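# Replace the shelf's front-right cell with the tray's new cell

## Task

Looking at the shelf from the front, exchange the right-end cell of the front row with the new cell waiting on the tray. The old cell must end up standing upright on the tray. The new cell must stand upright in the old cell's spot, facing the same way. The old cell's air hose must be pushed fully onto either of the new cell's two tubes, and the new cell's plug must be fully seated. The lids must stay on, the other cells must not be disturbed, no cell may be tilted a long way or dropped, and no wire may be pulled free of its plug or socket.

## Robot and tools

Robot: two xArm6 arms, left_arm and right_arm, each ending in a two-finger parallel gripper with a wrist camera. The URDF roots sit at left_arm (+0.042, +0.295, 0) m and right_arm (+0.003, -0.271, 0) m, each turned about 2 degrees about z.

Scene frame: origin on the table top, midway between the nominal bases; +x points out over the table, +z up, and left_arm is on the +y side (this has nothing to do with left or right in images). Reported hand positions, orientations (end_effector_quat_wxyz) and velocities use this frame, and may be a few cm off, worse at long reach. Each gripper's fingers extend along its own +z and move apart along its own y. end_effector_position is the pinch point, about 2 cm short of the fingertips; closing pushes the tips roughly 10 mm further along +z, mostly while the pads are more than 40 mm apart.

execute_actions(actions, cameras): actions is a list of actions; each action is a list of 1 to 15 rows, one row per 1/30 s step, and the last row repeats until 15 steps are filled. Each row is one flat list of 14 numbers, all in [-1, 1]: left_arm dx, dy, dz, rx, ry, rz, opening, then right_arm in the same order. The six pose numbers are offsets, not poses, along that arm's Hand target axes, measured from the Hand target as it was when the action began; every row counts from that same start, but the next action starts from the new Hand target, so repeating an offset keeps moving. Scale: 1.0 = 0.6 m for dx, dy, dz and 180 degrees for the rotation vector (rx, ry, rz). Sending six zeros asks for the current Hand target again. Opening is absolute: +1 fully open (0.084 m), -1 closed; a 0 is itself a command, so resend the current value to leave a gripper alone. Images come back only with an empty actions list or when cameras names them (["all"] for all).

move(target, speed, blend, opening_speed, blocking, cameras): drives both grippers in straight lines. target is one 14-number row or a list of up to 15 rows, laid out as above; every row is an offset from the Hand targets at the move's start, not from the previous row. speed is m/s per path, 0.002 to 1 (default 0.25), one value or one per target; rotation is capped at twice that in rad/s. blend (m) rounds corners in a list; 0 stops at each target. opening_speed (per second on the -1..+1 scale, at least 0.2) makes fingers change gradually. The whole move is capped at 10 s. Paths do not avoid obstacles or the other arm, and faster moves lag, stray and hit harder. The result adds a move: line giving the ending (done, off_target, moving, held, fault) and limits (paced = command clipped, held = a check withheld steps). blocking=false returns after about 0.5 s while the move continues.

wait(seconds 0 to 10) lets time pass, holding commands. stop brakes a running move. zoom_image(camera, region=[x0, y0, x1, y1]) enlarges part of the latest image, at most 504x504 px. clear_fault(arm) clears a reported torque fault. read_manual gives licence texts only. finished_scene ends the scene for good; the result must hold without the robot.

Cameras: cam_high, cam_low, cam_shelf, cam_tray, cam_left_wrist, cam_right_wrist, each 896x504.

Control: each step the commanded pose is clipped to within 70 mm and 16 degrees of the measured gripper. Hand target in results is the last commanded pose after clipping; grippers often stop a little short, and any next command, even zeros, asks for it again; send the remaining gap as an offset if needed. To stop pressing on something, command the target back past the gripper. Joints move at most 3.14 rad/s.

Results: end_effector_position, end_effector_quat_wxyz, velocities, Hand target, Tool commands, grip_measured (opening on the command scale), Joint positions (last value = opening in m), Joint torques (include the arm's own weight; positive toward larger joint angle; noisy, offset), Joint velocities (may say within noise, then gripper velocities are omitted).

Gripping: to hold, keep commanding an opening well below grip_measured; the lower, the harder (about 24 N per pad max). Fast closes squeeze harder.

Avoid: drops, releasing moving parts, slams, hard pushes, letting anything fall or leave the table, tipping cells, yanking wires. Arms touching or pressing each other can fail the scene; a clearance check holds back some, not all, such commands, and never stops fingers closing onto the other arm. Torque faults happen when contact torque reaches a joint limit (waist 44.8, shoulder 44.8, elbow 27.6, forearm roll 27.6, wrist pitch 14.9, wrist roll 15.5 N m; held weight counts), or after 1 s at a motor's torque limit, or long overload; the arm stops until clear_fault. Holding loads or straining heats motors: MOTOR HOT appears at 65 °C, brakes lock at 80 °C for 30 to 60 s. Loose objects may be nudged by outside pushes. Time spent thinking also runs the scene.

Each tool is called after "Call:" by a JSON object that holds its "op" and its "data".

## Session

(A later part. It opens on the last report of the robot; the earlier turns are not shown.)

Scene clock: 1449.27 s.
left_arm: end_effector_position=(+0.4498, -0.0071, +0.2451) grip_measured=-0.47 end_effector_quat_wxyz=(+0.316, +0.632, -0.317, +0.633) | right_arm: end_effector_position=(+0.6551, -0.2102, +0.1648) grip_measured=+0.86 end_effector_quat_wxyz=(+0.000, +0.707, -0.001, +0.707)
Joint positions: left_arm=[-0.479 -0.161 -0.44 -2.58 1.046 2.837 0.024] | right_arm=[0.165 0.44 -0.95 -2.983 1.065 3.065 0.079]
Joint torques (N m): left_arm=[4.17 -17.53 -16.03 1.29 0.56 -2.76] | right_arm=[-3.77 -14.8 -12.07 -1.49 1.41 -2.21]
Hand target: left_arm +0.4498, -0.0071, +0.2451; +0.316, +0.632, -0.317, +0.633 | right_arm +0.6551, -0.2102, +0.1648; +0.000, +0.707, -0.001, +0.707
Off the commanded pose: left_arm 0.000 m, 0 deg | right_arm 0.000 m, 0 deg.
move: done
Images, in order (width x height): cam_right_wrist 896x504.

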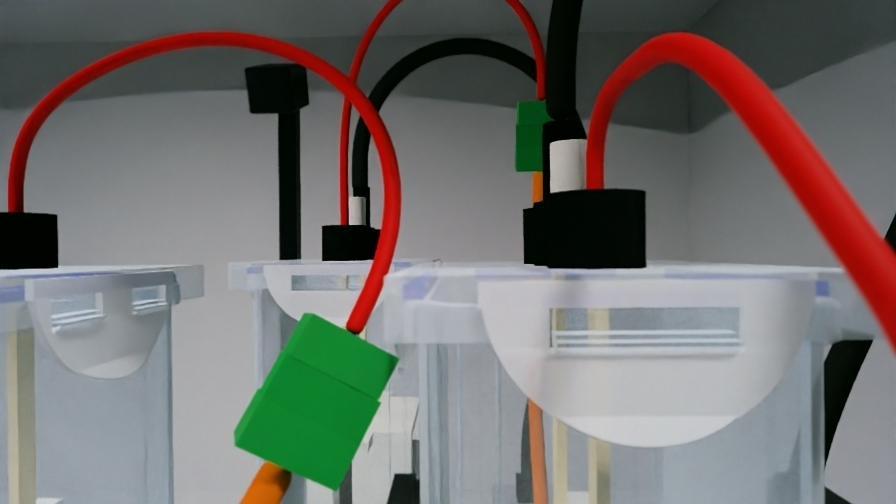

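Call:
{"op": "move", "data": {"target": [[0,0,0,0,0,0,-0.45, 0,0,0,0,0,0,-1],[0,0,0,0,0,0,-0.45, 0.015,0,0,0,0,0,-1]], "speed": 0.03, "opening_speed": 0.7, "cameras": ["cam_right_wrist","cam_low"]}}

Call:
{"op": "zoom_image", "data": {"camera": "cam_low", "region": [490, 190, 680, 350]}}

Scene clock: 1460.43 s.
left_arm: end_effector_position=(+0.4498, -0.0071, +0.2451) grip_measured=-0.47 end_effector_quat_wxyz=(+0.316, +0.632, -0.317, +0.633) | right_arm: end_effector_position=(+0.6551, -0.2102, +0.1738) grip_measured=+0.86 end_effector_quat_wxyz=(+0.000, +0.707, -0.001, +0.707)
Joint positions: left_arm=[-0.479 -0.161 -0.44 -2.58 1.046 2.837 0.024] | right_arm=[0.164 0.416 -0.948 -2.982 1.044 3.062 0.079]
Joint torques (N m): left_arm=[4.32 -17.37 -16.03 1.19 0.58 -2.64] | right_arm=[-5.25 -35.4 -14.04 2.82 4.38 -2.93]
Hand target: left_arm +0.4498, -0.0071, +0.2451; +0.316, +0.632, -0.317, +0.633 | right_arm +0.6551, -0.2102, +0.1738; +0.000, +0.707, -0.001, +0.707
Off the commanded pose: left_arm 0.000 m, 0 deg | right_arm 0.000 m, 0 deg.
move: done
Images, in order (width x height): cam_low 896x504, cam_right_wrist 896x504.

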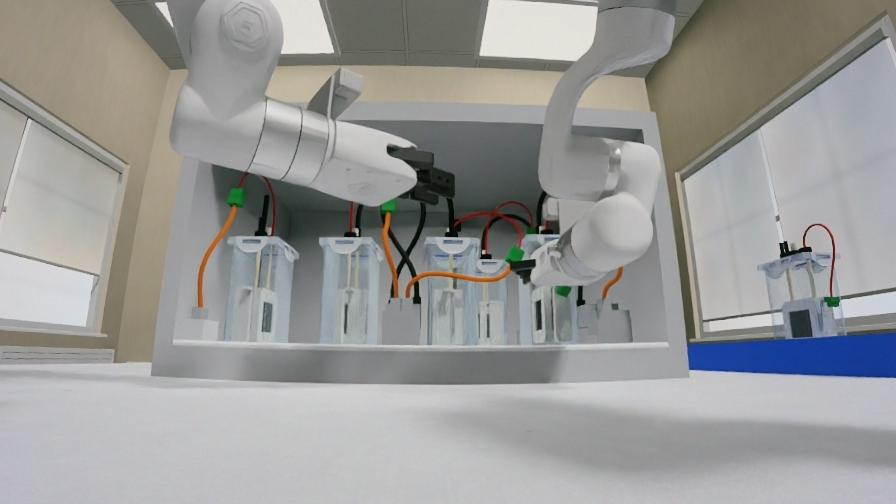

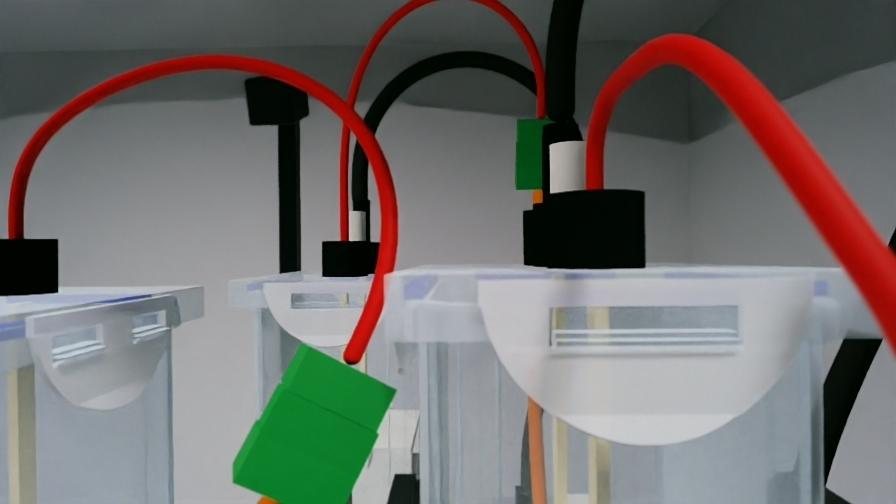

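Scaled by 2.653.

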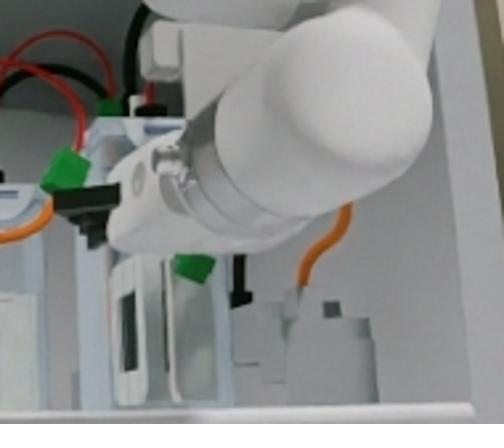

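Call:
{"op": "move", "data": {"target": [[0,0,0,0,0,0,-0.45, 0.028,0,-0.11,0,0,0,-1]], "speed": 0.05, "cameras": ["cam_right_wrist","cam_left_wrist","cam_low"]}}

Scene clock: 1473.23 s.
left_arm: end_effector_position=(+0.4498, -0.0071, +0.2451) grip_measured=-0.47 end_effector_quat_wxyz=(+0.316, +0.632, -0.317, +0.633) | right_arm: end_effector_position=(+0.5891, -0.2101, +0.1907) grip_measured=+0.86 end_effector_quat_wxyz=(+0.000, +0.707, -0.001, +0.707)
Joint positions: left_arm=[-0.479 -0.161 -0.44 -2.58 1.046 2.837 0.024] | right_arm=[0.19 0.21 -0.693 -2.958 1.095 3.057 0.079]
Joint torques (N m): left_arm=[4.34 -17.42 -15.99 1.18 0.54 -2.68] | right_arm=[5.85 -30.85 -13.52 2.68 6.23 -3.09]
Hand target: left_arm +0.4498, -0.0071, +0.2451; +0.316, +0.632, -0.317, +0.633 | right_arm +0.5891, -0.2101, +0.1906; +0.000, +0.707, -0.001, +0.707
Off the commanded pose: left_arm 0.000 m, 0 deg | right_arm 0.000 m, 0 deg.
move: done
Images, in order (width x height): cam_low 896x504, cam_left_wrist 896x504, cam_right_wrist 896x504.

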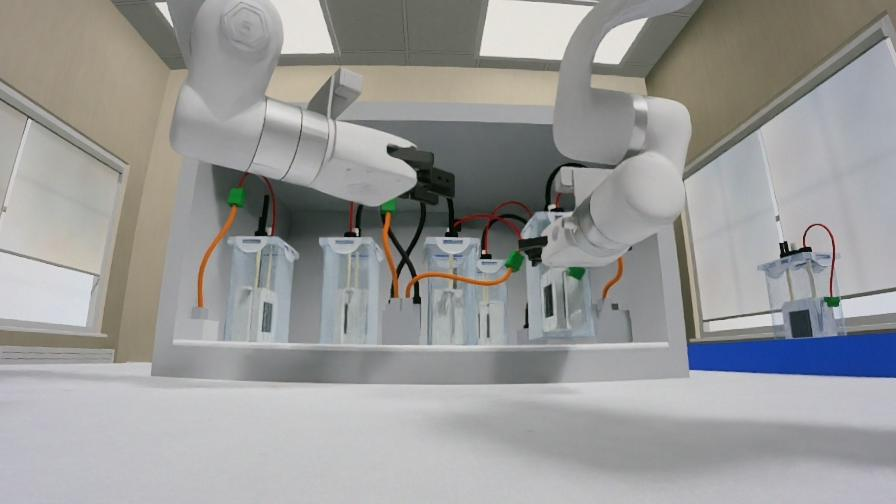

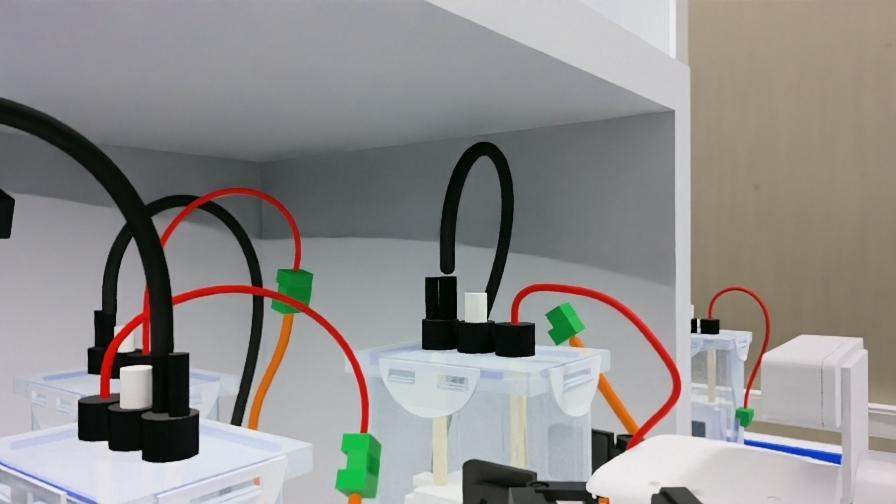

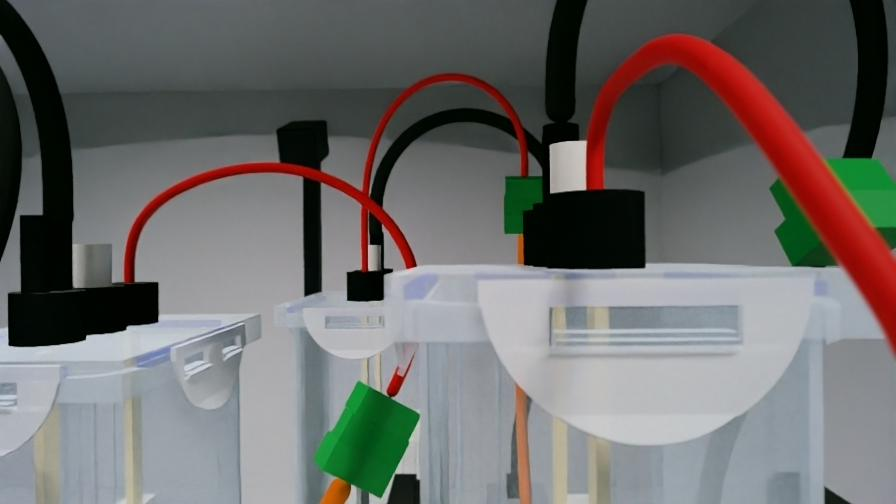

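Call:
{"op": "move", "data": {"target": [[0,0,0,0,0,0,-0.45, 0.015,0,-0.09,0,0,0,-1],[0,0,0,0,0,0,-0.45, 0.015,0,-0.175,0,0,0,-1]], "speed": 0.06, "blend": 0.01, "cameras": ["cam_right_wrist","cam_left_wrist","cam_low","cam_high"]}}

Scene clock: 1477.70 s.
left_arm: end_effector_position=(+0.4498, -0.0071, +0.2451) grip_measured=-0.47 end_effector_quat_wxyz=(+0.316, +0.632, -0.317, +0.633) | right_arm: end_effector_position=(+0.4841, -0.2101, +0.1998) grip_measured=+0.86 end_effector_quat_wxyz=(+0.000, +0.707, -0.001, +0.707)
Joint positions: left_arm=[-0.479 -0.161 -0.44 -2.58 1.046 2.837 0.024] | right_arm=[0.257 -0.103 -0.322 -2.89 1.157 3.039 0.079]
Joint torques (N m): left_arm=[4.37 -17.42 -16.07 1.2 0.54 -2.69] | right_arm=[5.87 -23.79 -12.89 2.45 6.05 -2.91]
Hand target: left_arm +0.4498, -0.0071, +0.2451; +0.316, +0.632, -0.317, +0.633 | right_arm +0.4841, -0.2101, +0.1997; +0.000, +0.707, -0.001, +0.707
Off the commanded pose: left_arm 0.000 m, 0 deg | right_arm 0.000 m, 0 deg.
move: done
Images, in order (width x height): cam_high 896x504, cam_low 896x504, cam_left_wrist 896x504, cam_right_wrist 896x504.

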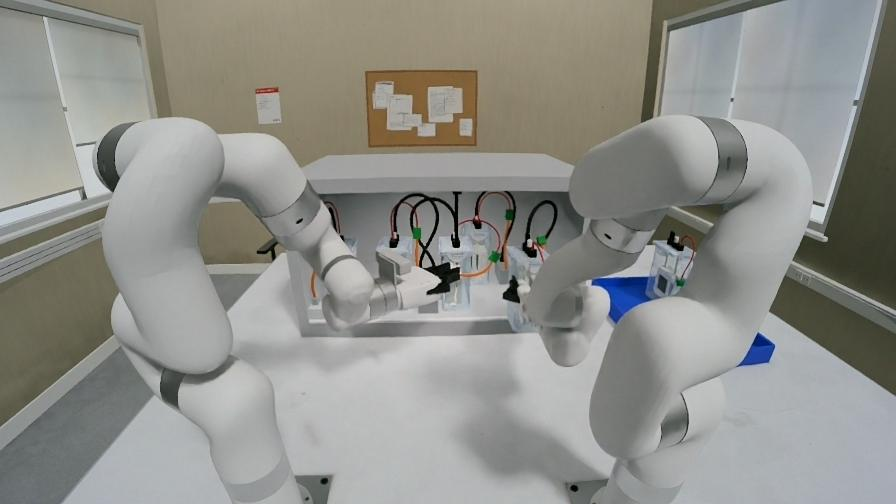

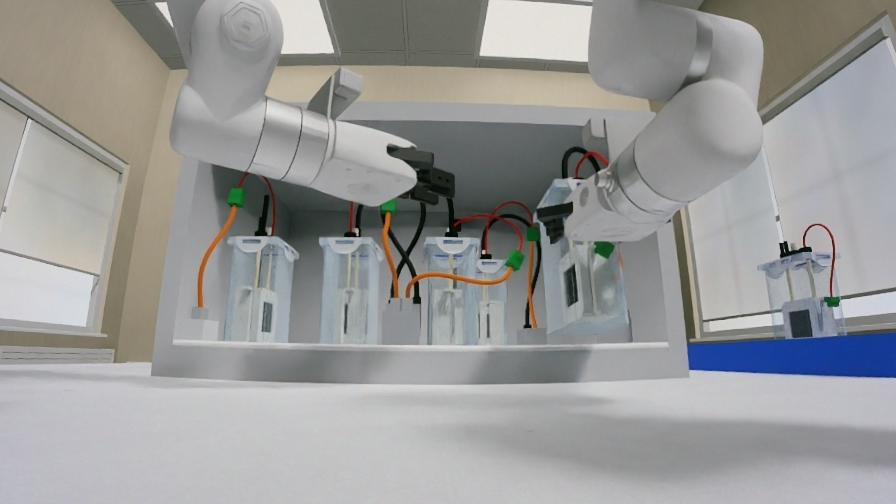

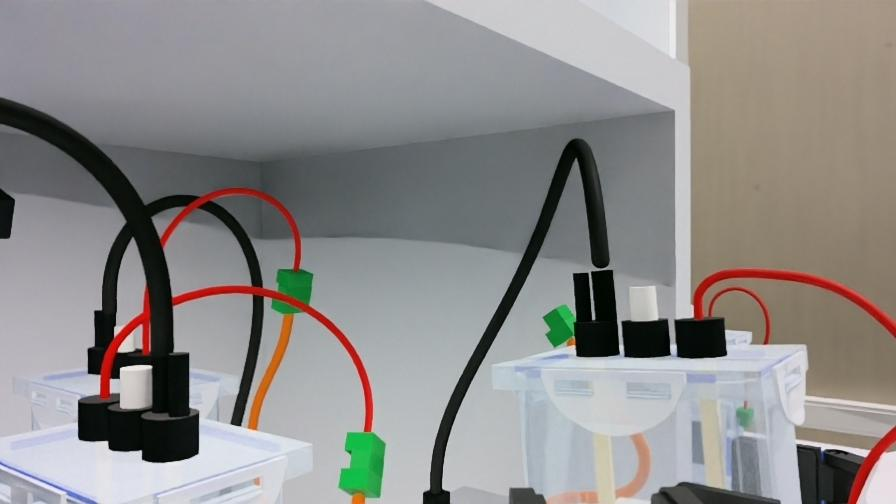

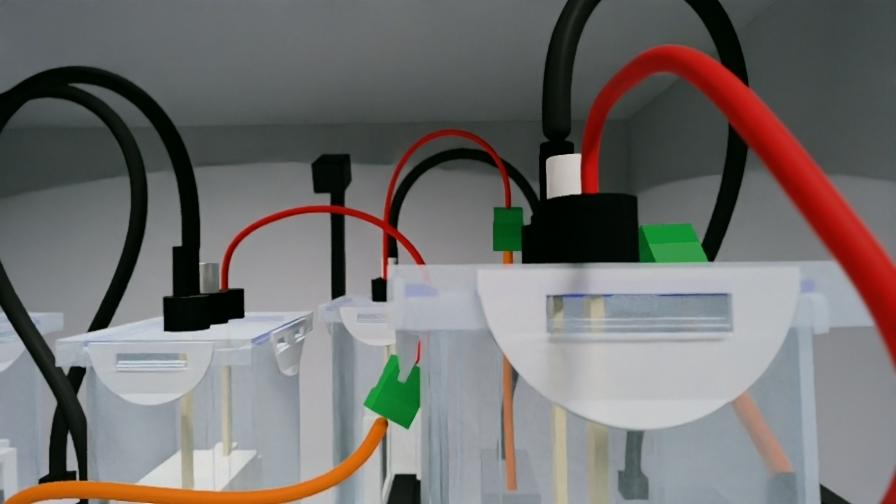

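Call:
{"op": "zoom_image", "data": {"camera": "cam_left_wrist", "region": [540, 220, 700, 370]}}

Scaled by 3.150.

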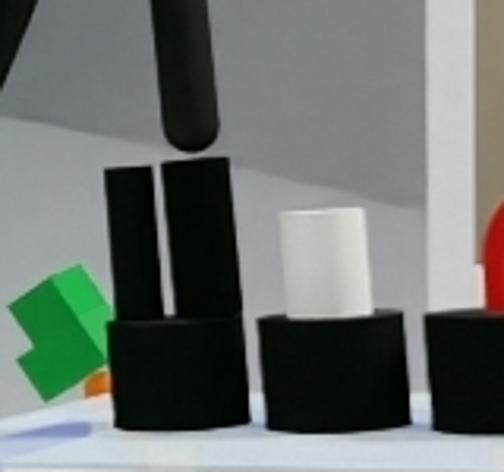

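Call:
{"op": "move", "data": {"target": [[0.2583,0.0597,-0.0593,-0.3668,-0.3528,0.7045,-0.35, 0,0,0,0,0,0,-1]], "speed": 0.4, "cameras": ["cam_high","cam_left_wrist","cam_right_wrist"]}}

Scene clock: 1541.30 s.
left_arm: end_effector_position=(+0.3997, -0.0003, +0.4000) grip_measured=-0.37 end_effector_quat_wxyz=(+0.302, +0.001, +0.953, +0.002) | right_arm: end_effector_position=(+0.4841, -0.2101, +0.1997) grip_measured=+0.86 end_effector_quat_wxyz=(+0.000, +0.707, -0.001, +0.707)
Joint positions: left_arm=[-0.93 -0.381 -1.063 0.534 1.097 2.081 0.028] | right_arm=[0.257 -0.103 -0.322 -2.89 1.156 3.039 0.079]
Joint torques (N m): left_arm=[-3.65 -6.45 -22.13 1.75 -0.11 2.68] | right_arm=[5.93 -21.57 -12.89 2.4 4.26 -2.89]
Hand target: left_arm +0.3997, -0.0003, +0.4000; +0.302, +0.001, +0.953, +0.002 | right_arm +0.4841, -0.2101, +0.1997; +0.000, +0.707, -0.001, +0.707
Off the commanded pose: left_arm 0.000 m, 0 deg | right_arm 0.000 m, 0 deg.
move: done
Images, in order (width x height): cam_high 896x504, cam_left_wrist 896x504, cam_right_wrist 896x504.

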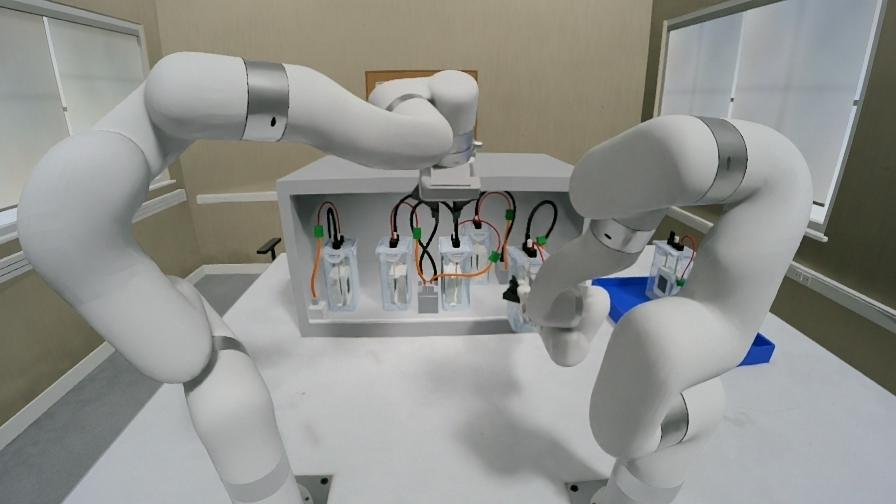

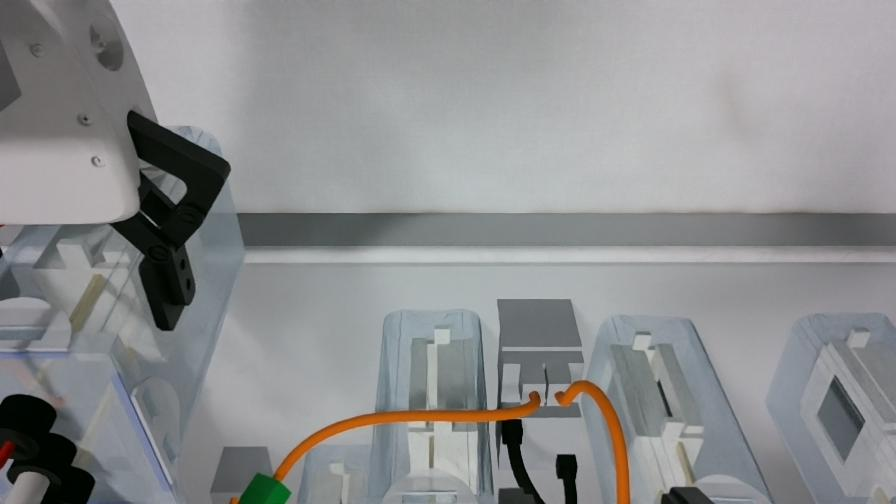

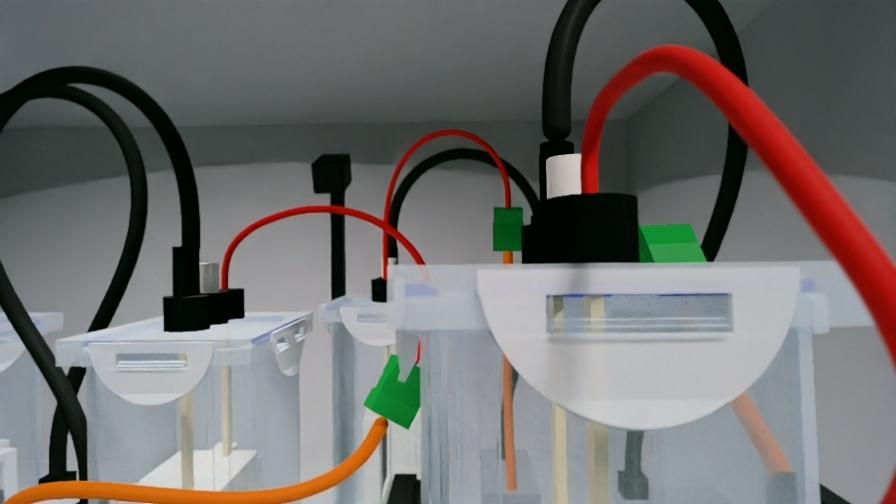

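Call:
{"op": "move", "data": {"target": [[-0.1123,-0.3528,0.1174,0,0,0,-0.38, 0,0,0,0,0,0,-1]], "speed": 0.15, "cameras": ["cam_high","cam_left_wrist","cam_right_wrist","cam_low"]}}

Scene clock: 1553.47 s.
left_arm: end_effector_position=(+0.4952, -0.2119, +0.3802) grip_measured=-0.40 end_effector_quat_wxyz=(+0.302, +0.001, +0.953, +0.002) | right_arm: end_effector_position=(+0.4841, -0.2101, +0.1997) grip_measured=+0.86 end_effector_quat_wxyz=(+0.000, +0.707, -0.001, +0.707)
Joint positions: left_arm=[-1.035 0.475 -2.025 0.542 1.242 2.043 0.027] | right_arm=[0.257 -0.103 -0.322 -2.89 1.156 3.039 0.079]
Joint torques (N m): left_arm=[-3.5 -21.31 -21.61 -0.84 -0.11 2.74] | right_arm=[5.56 -20.29 -12.89 2.33 4.23 -2.77]
Hand target: left_arm +0.4952, -0.2119, +0.3802; +0.302, +0.001, +0.953, +0.002 | right_arm +0.4841, -0.2101, +0.1997; +0.000, +0.707, -0.001, +0.707
Off the commanded pose: left_arm 0.000 m, 0 deg | right_arm 0.000 m, 0 deg.
move: done
Images, in order (width x height): cam_high 896x504, cam_low 896x504, cam_left_wrist 896x504, cam_right_wrist 896x504.

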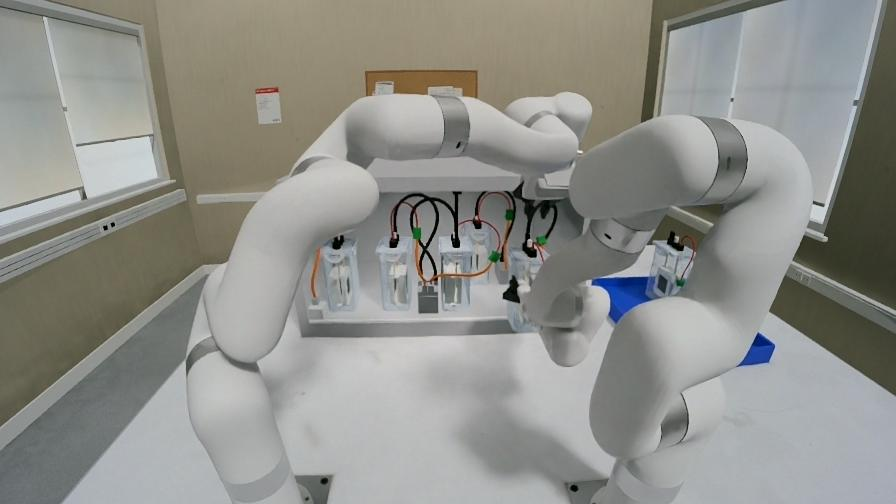

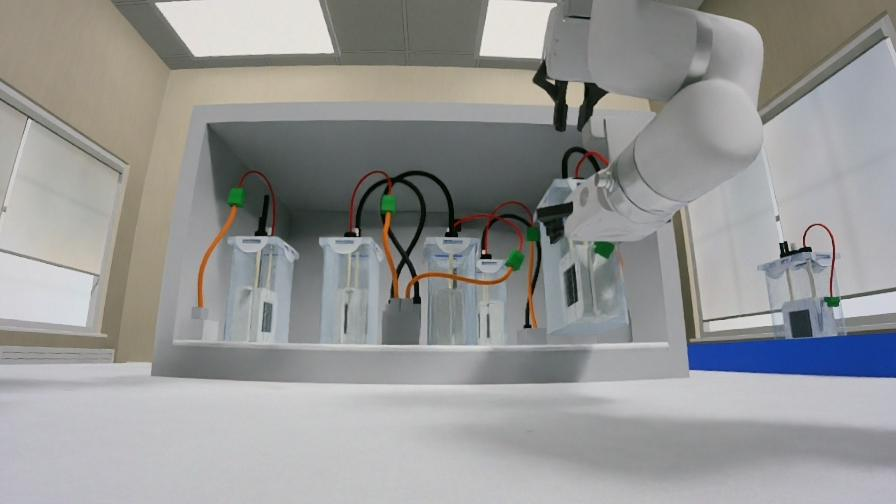

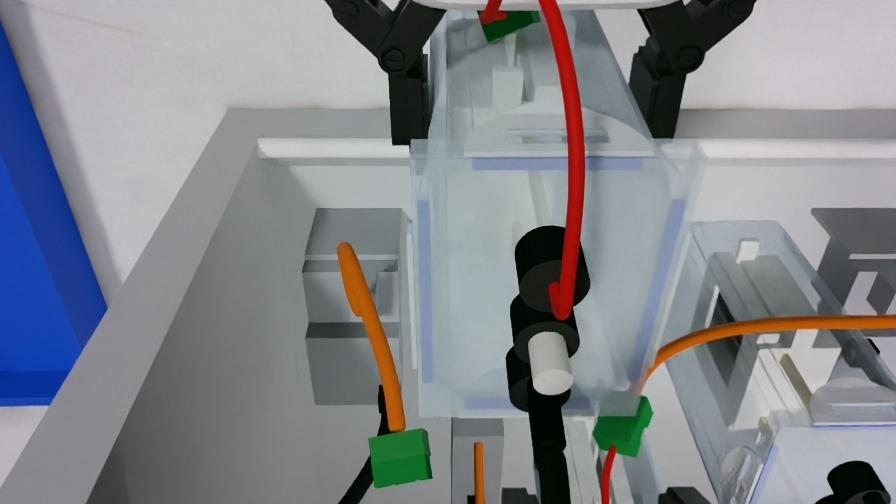

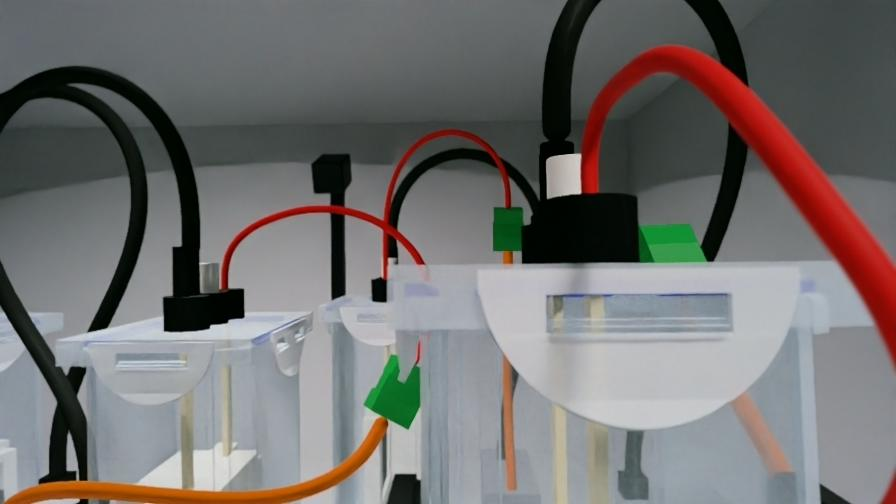

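Call:
{"op": "move", "data": {"target": [0,0,0.075,0,0,0,-0.38,0,0,0,0,0,0,-1], "speed": 0.06, "cameras": ["cam_left_wrist"]}}

Scene clock: 1583.23 s.
left_arm: end_effector_position=(+0.5211, -0.2118, +0.3434) grip_measured=-0.40 end_effector_quat_wxyz=(+0.302, +0.001, +0.953, +0.002) | right_arm: end_effector_position=(+0.4841, -0.2101, +0.1997) grip_measured=+0.86 end_effector_quat_wxyz=(+0.000, +0.707, -0.001, +0.707)
Joint positions: left_arm=[-0.993 0.517 -1.985 0.547 1.15 2.035 0.027] | right_arm=[0.257 -0.103 -0.322 -2.89 1.156 3.039 0.079]
Joint torques (N m): left_arm=[4.25 -22.16 -18.05 1.75 -3.08 -2.81] | right_arm=[6.14 -19.34 -12.91 2.22 4.28 -2.92]
Hand target: left_arm +0.5211, -0.2118, +0.3434; +0.302, +0.001, +0.953, +0.002 | right_arm +0.4841, -0.2101, +0.1997; +0.000, +0.707, -0.001, +0.707
Off the commanded pose: left_arm 0.000 m, 0 deg | right_arm 0.000 m, 0 deg.
move: done
Images, in order (width x height): cam_left_wrist 896x504.

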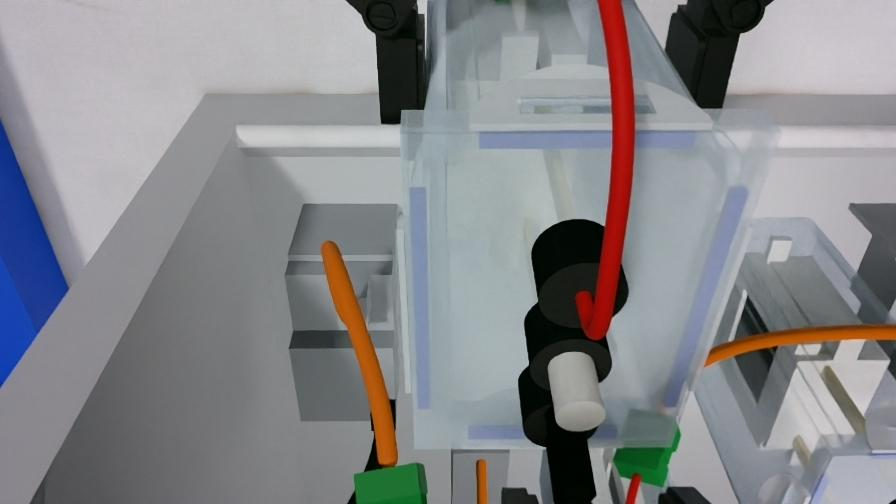

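Call:
{"op": "zoom_image", "data": {"camera": "cam_left_wrist", "region": [440, 330, 740, 504]}}

Call:
{"op": "execute_actions", "data": {"actions": []}}

Scaled by 1.680.

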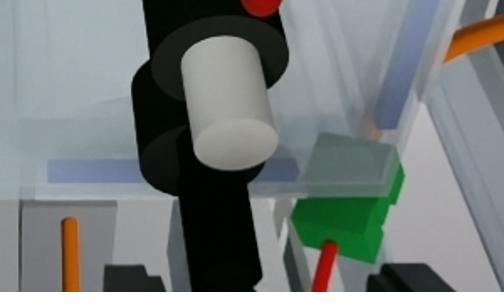

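Scene clock: 1591.57 s.
left_arm: end_effector_position=(+0.5211, -0.2118, +0.3434) grip_measured=-0.40 end_effector_quat_wxyz=(+0.302, +0.001, +0.953, +0.002) | right_arm: end_effector_position=(+0.4841, -0.2101, +0.1997) grip_measured=+0.86 end_effector_quat_wxyz=(+0.000, +0.707, -0.001, +0.707)
Joint positions: left_arm=[-0.993 0.517 -1.985 0.547 1.15 2.035 0.027] | right_arm=[0.257 -0.103 -0.322 -2.89 1.156 3.039 0.079]
Joint velocities: within noise
Joint torques (N m): left_arm=[4.35 -22.06 -18.05 1.82 -3 -2.8] | right_arm=[5.71 -18.77 -12.8 2.2 4.33 -2.79]
Hand target: left_arm +0.5211, -0.2118, +0.3434; +0.302, +0.001, +0.953, +0.002 | right_arm +0.4841, -0.2101, +0.1997; +0.000, +0.707, -0.001, +0.707
Tool commands: left_gripper/opening=-0.38 right_gripper/opening=-1.0
Off the commanded pose: left_arm 0.000 m, 0 deg | right_arm 0.000 m, 0 deg.

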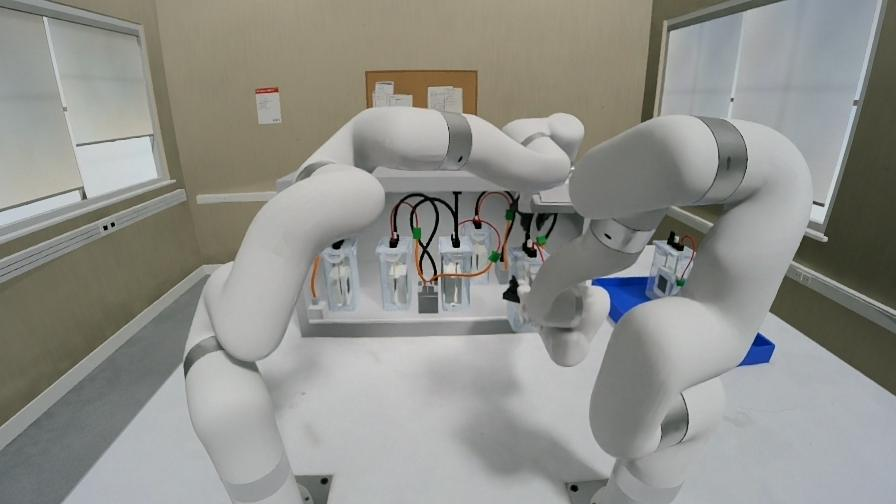

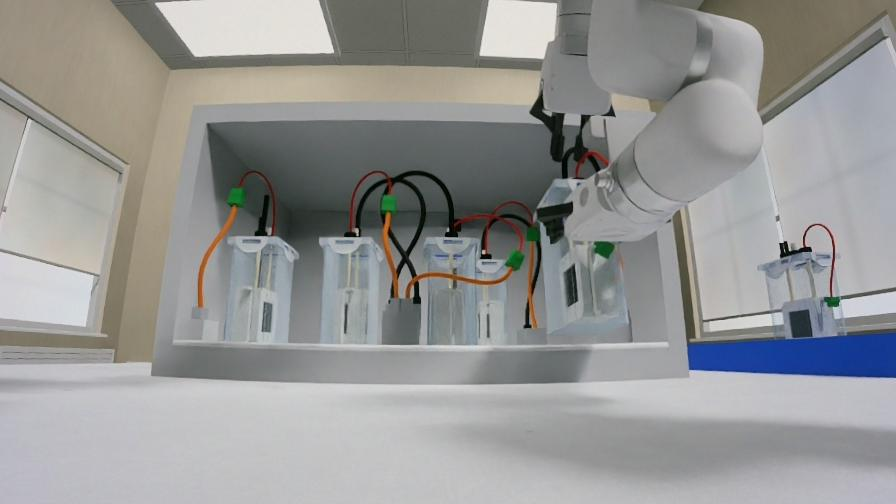

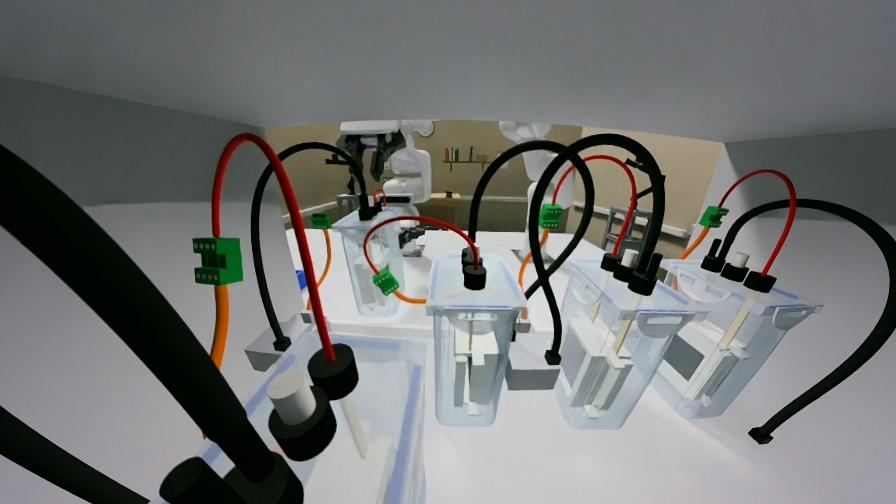

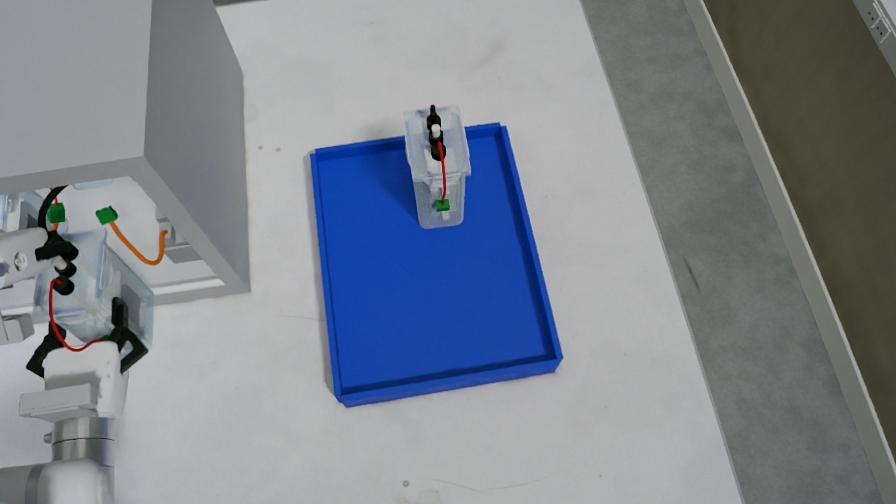

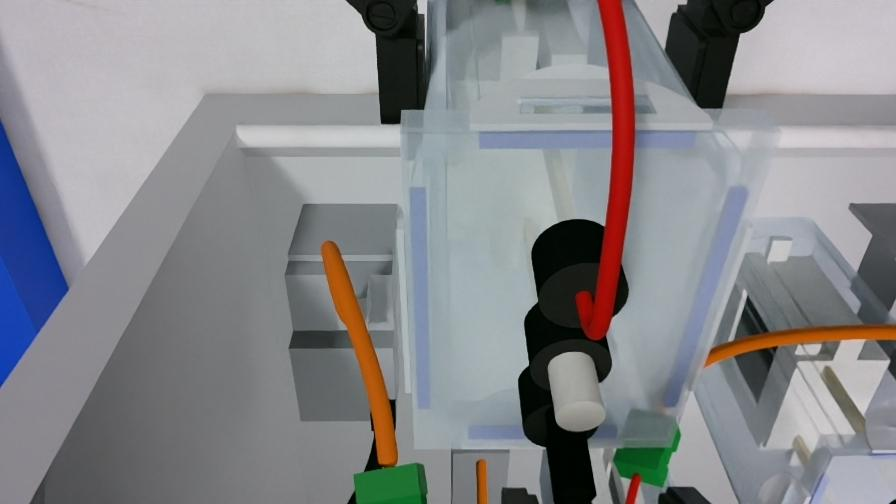

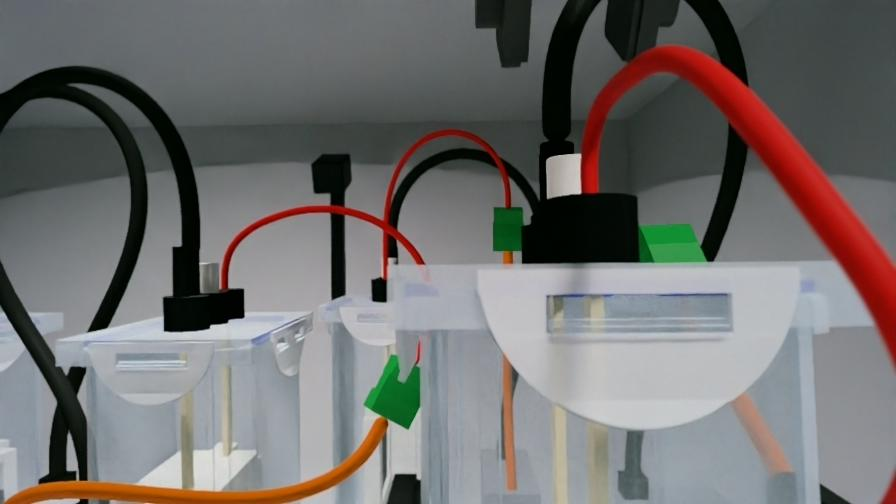

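Call:
{"op": "move", "data": {"target": [0,0,0.0745,0,0,0,-0.38,0,0,0,0,0,0,-1], "speed": 0.05, "cameras": ["cam_right_wrist","cam_left_wrist","cam_shelf"]}}

Scene clock: 1604.17 s.
left_arm: end_effector_position=(+0.5468, -0.2116, +0.3069) grip_measured=-0.40 end_effector_quat_wxyz=(+0.302, +0.001, +0.953, +0.002) | right_arm: end_effector_position=(+0.4841, -0.2101, +0.1997) grip_measured=+0.86 end_effector_quat_wxyz=(+0.000, +0.707, -0.001, +0.707)
Joint positions: left_arm=[-0.954 0.578 -1.975 0.554 1.069 2.031 0.027] | right_arm=[0.257 -0.103 -0.322 -2.89 1.156 3.039 0.079]
Joint torques (N m): left_arm=[4.53 -23.18 -22.33 1.72 -3.12 -2.79] | right_arm=[5.78 -17.4 -13 2.15 4.27 -2.98]
Hand target: left_arm +0.5468, -0.2116, +0.3069; +0.302, +0.001, +0.953, +0.002 | right_arm +0.4841, -0.2101, +0.1997; +0.000, +0.707, -0.001, +0.707
Off the commanded pose: left_arm 0.000 m, 0 deg | right_arm 0.000 m, 0 deg.
move: done
Images, in order (width x height): cam_shelf 896x504, cam_left_wrist 896x504, cam_right_wrist 896x504.

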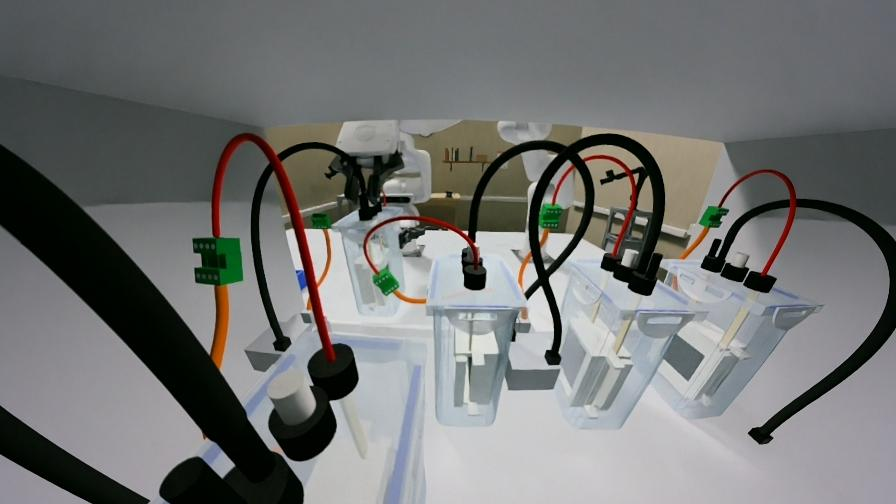

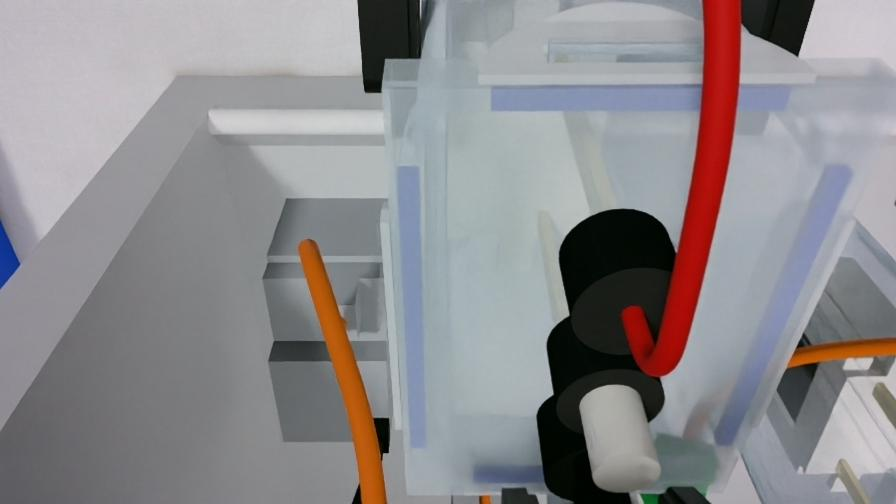

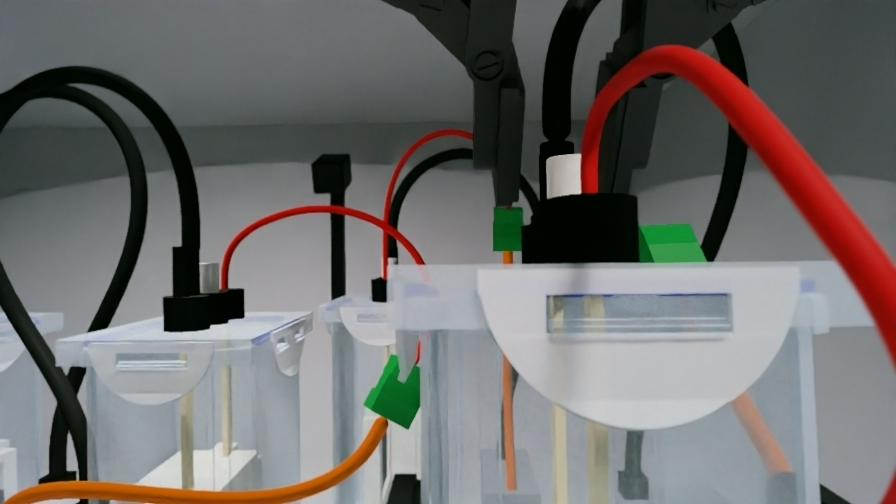

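Call:
{"op": "move", "data": {"target": [[0,0.0025,0,0,0,0,-0.38,0,0,0,0,0,0,-1],[0,0.0025,0,0,0,0,-1,0,0,0,0,0,0,-1]], "speed": 0.05, "opening_speed": 0.4, "cameras": ["cam_right_wrist","cam_left_wrist"]}}

Scene clock: 1611.47 s.
left_arm: end_effector_position=(+0.5468, -0.2101, +0.3069) grip_measured=-0.79 end_effector_quat_wxyz=(+0.302, +0.001, +0.953, +0.002) | right_arm: end_effector_position=(+0.4841, -0.2100, +0.1997) grip_measured=+0.86 end_effector_quat_wxyz=(+0.000, +0.707, -0.001, +0.707)
Joint positions: left_arm=[-0.952 0.572 -1.966 0.555 1.066 2.03 0.009] | right_arm=[0.257 -0.103 -0.322 -2.89 1.156 3.039 0.079]
Joint torques (N m): left_arm=[4.46 -32.9 -18.08 1.78 -0.24 -2.72] | right_arm=[0.19 -16.06 -12.94 2.07 4.52 -1.3]
Hand target: left_arm +0.5468, -0.2101, +0.3069; +0.302, +0.001, +0.953, +0.002 | right_arm +0.4841, -0.2101, +0.1997; +0.000, +0.707, -0.001, +0.707
Off the commanded pose: left_arm 0.000 m, 0 deg | right_arm 0.000 m, 0 deg.
move: done
Images, in order (width x height): cam_left_wrist 896x504, cam_right_wrist 896x504.

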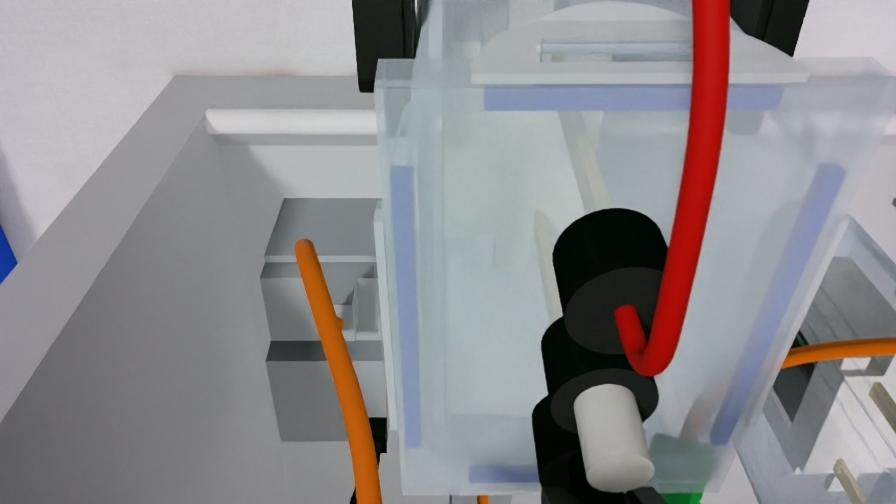

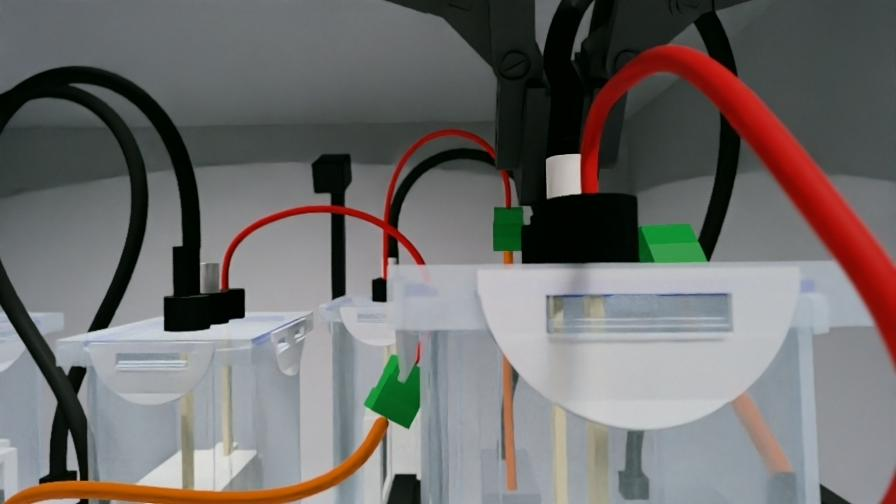

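Call:
{"op": "move", "data": {"target": [-0.0115,0,-0.0164,0,0,0,-1,0,0,0,0,0,0,-1], "speed": 0.015, "cameras": ["cam_right_wrist","cam_left_wrist"]}}

Scene clock: 1615.30 s.
left_arm: end_effector_position=(+0.5468, -0.2101, +0.3189) grip_measured=-0.79 end_effector_quat_wxyz=(+0.302, +0.001, +0.953, +0.002) | right_arm: end_effector_position=(+0.4841, -0.2101, +0.1997) grip_measured=+0.86 end_effector_quat_wxyz=(+0.000, +0.707, -0.001, +0.707)
Joint positions: left_arm=[-0.954 0.575 -2.003 0.546 1.096 2.048 0.009] | right_arm=[0.257 -0.103 -0.322 -2.89 1.157 3.039 0.079]
Joint torques (N m): left_arm=[-4.75 -25.29 -23.66 -1.15 -0.05 2.87] | right_arm=[-5.56 -15.19 -13.17 2.24 4.6 1.89]
Hand target: left_arm +0.5468, -0.2101, +0.3189; +0.302, +0.001, +0.953, +0.002 | right_arm +0.4841, -0.2101, +0.1997; +0.000, +0.707, -0.001, +0.707
Off the commanded pose: left_arm 0.000 m, 0 deg | right_arm 0.000 m, 0 deg.
move: done
Images, in order (width x height): cam_left_wrist 896x504, cam_right_wrist 896x504.

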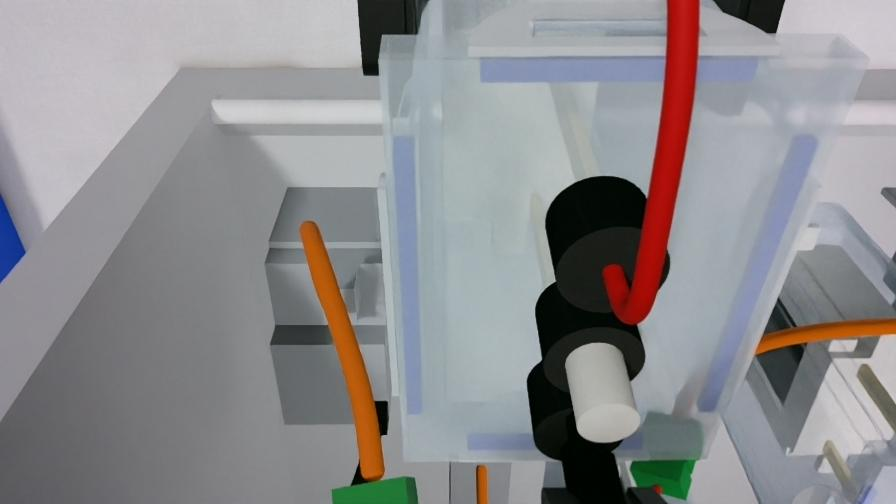

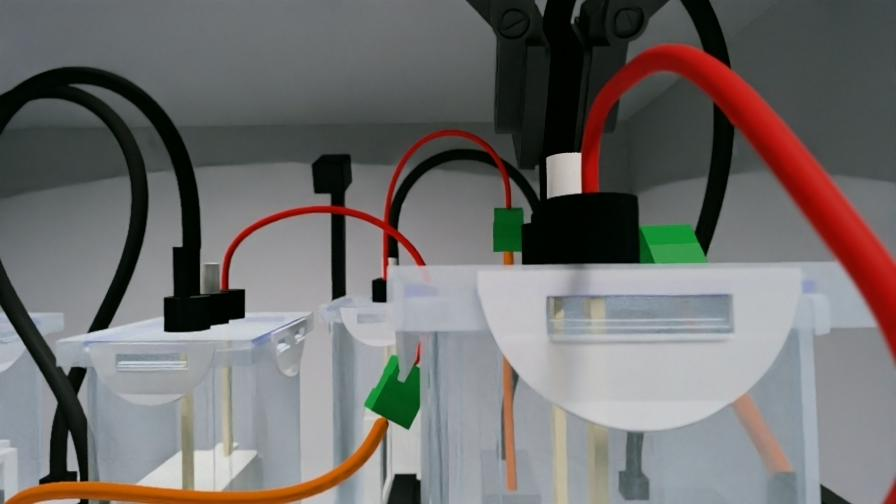

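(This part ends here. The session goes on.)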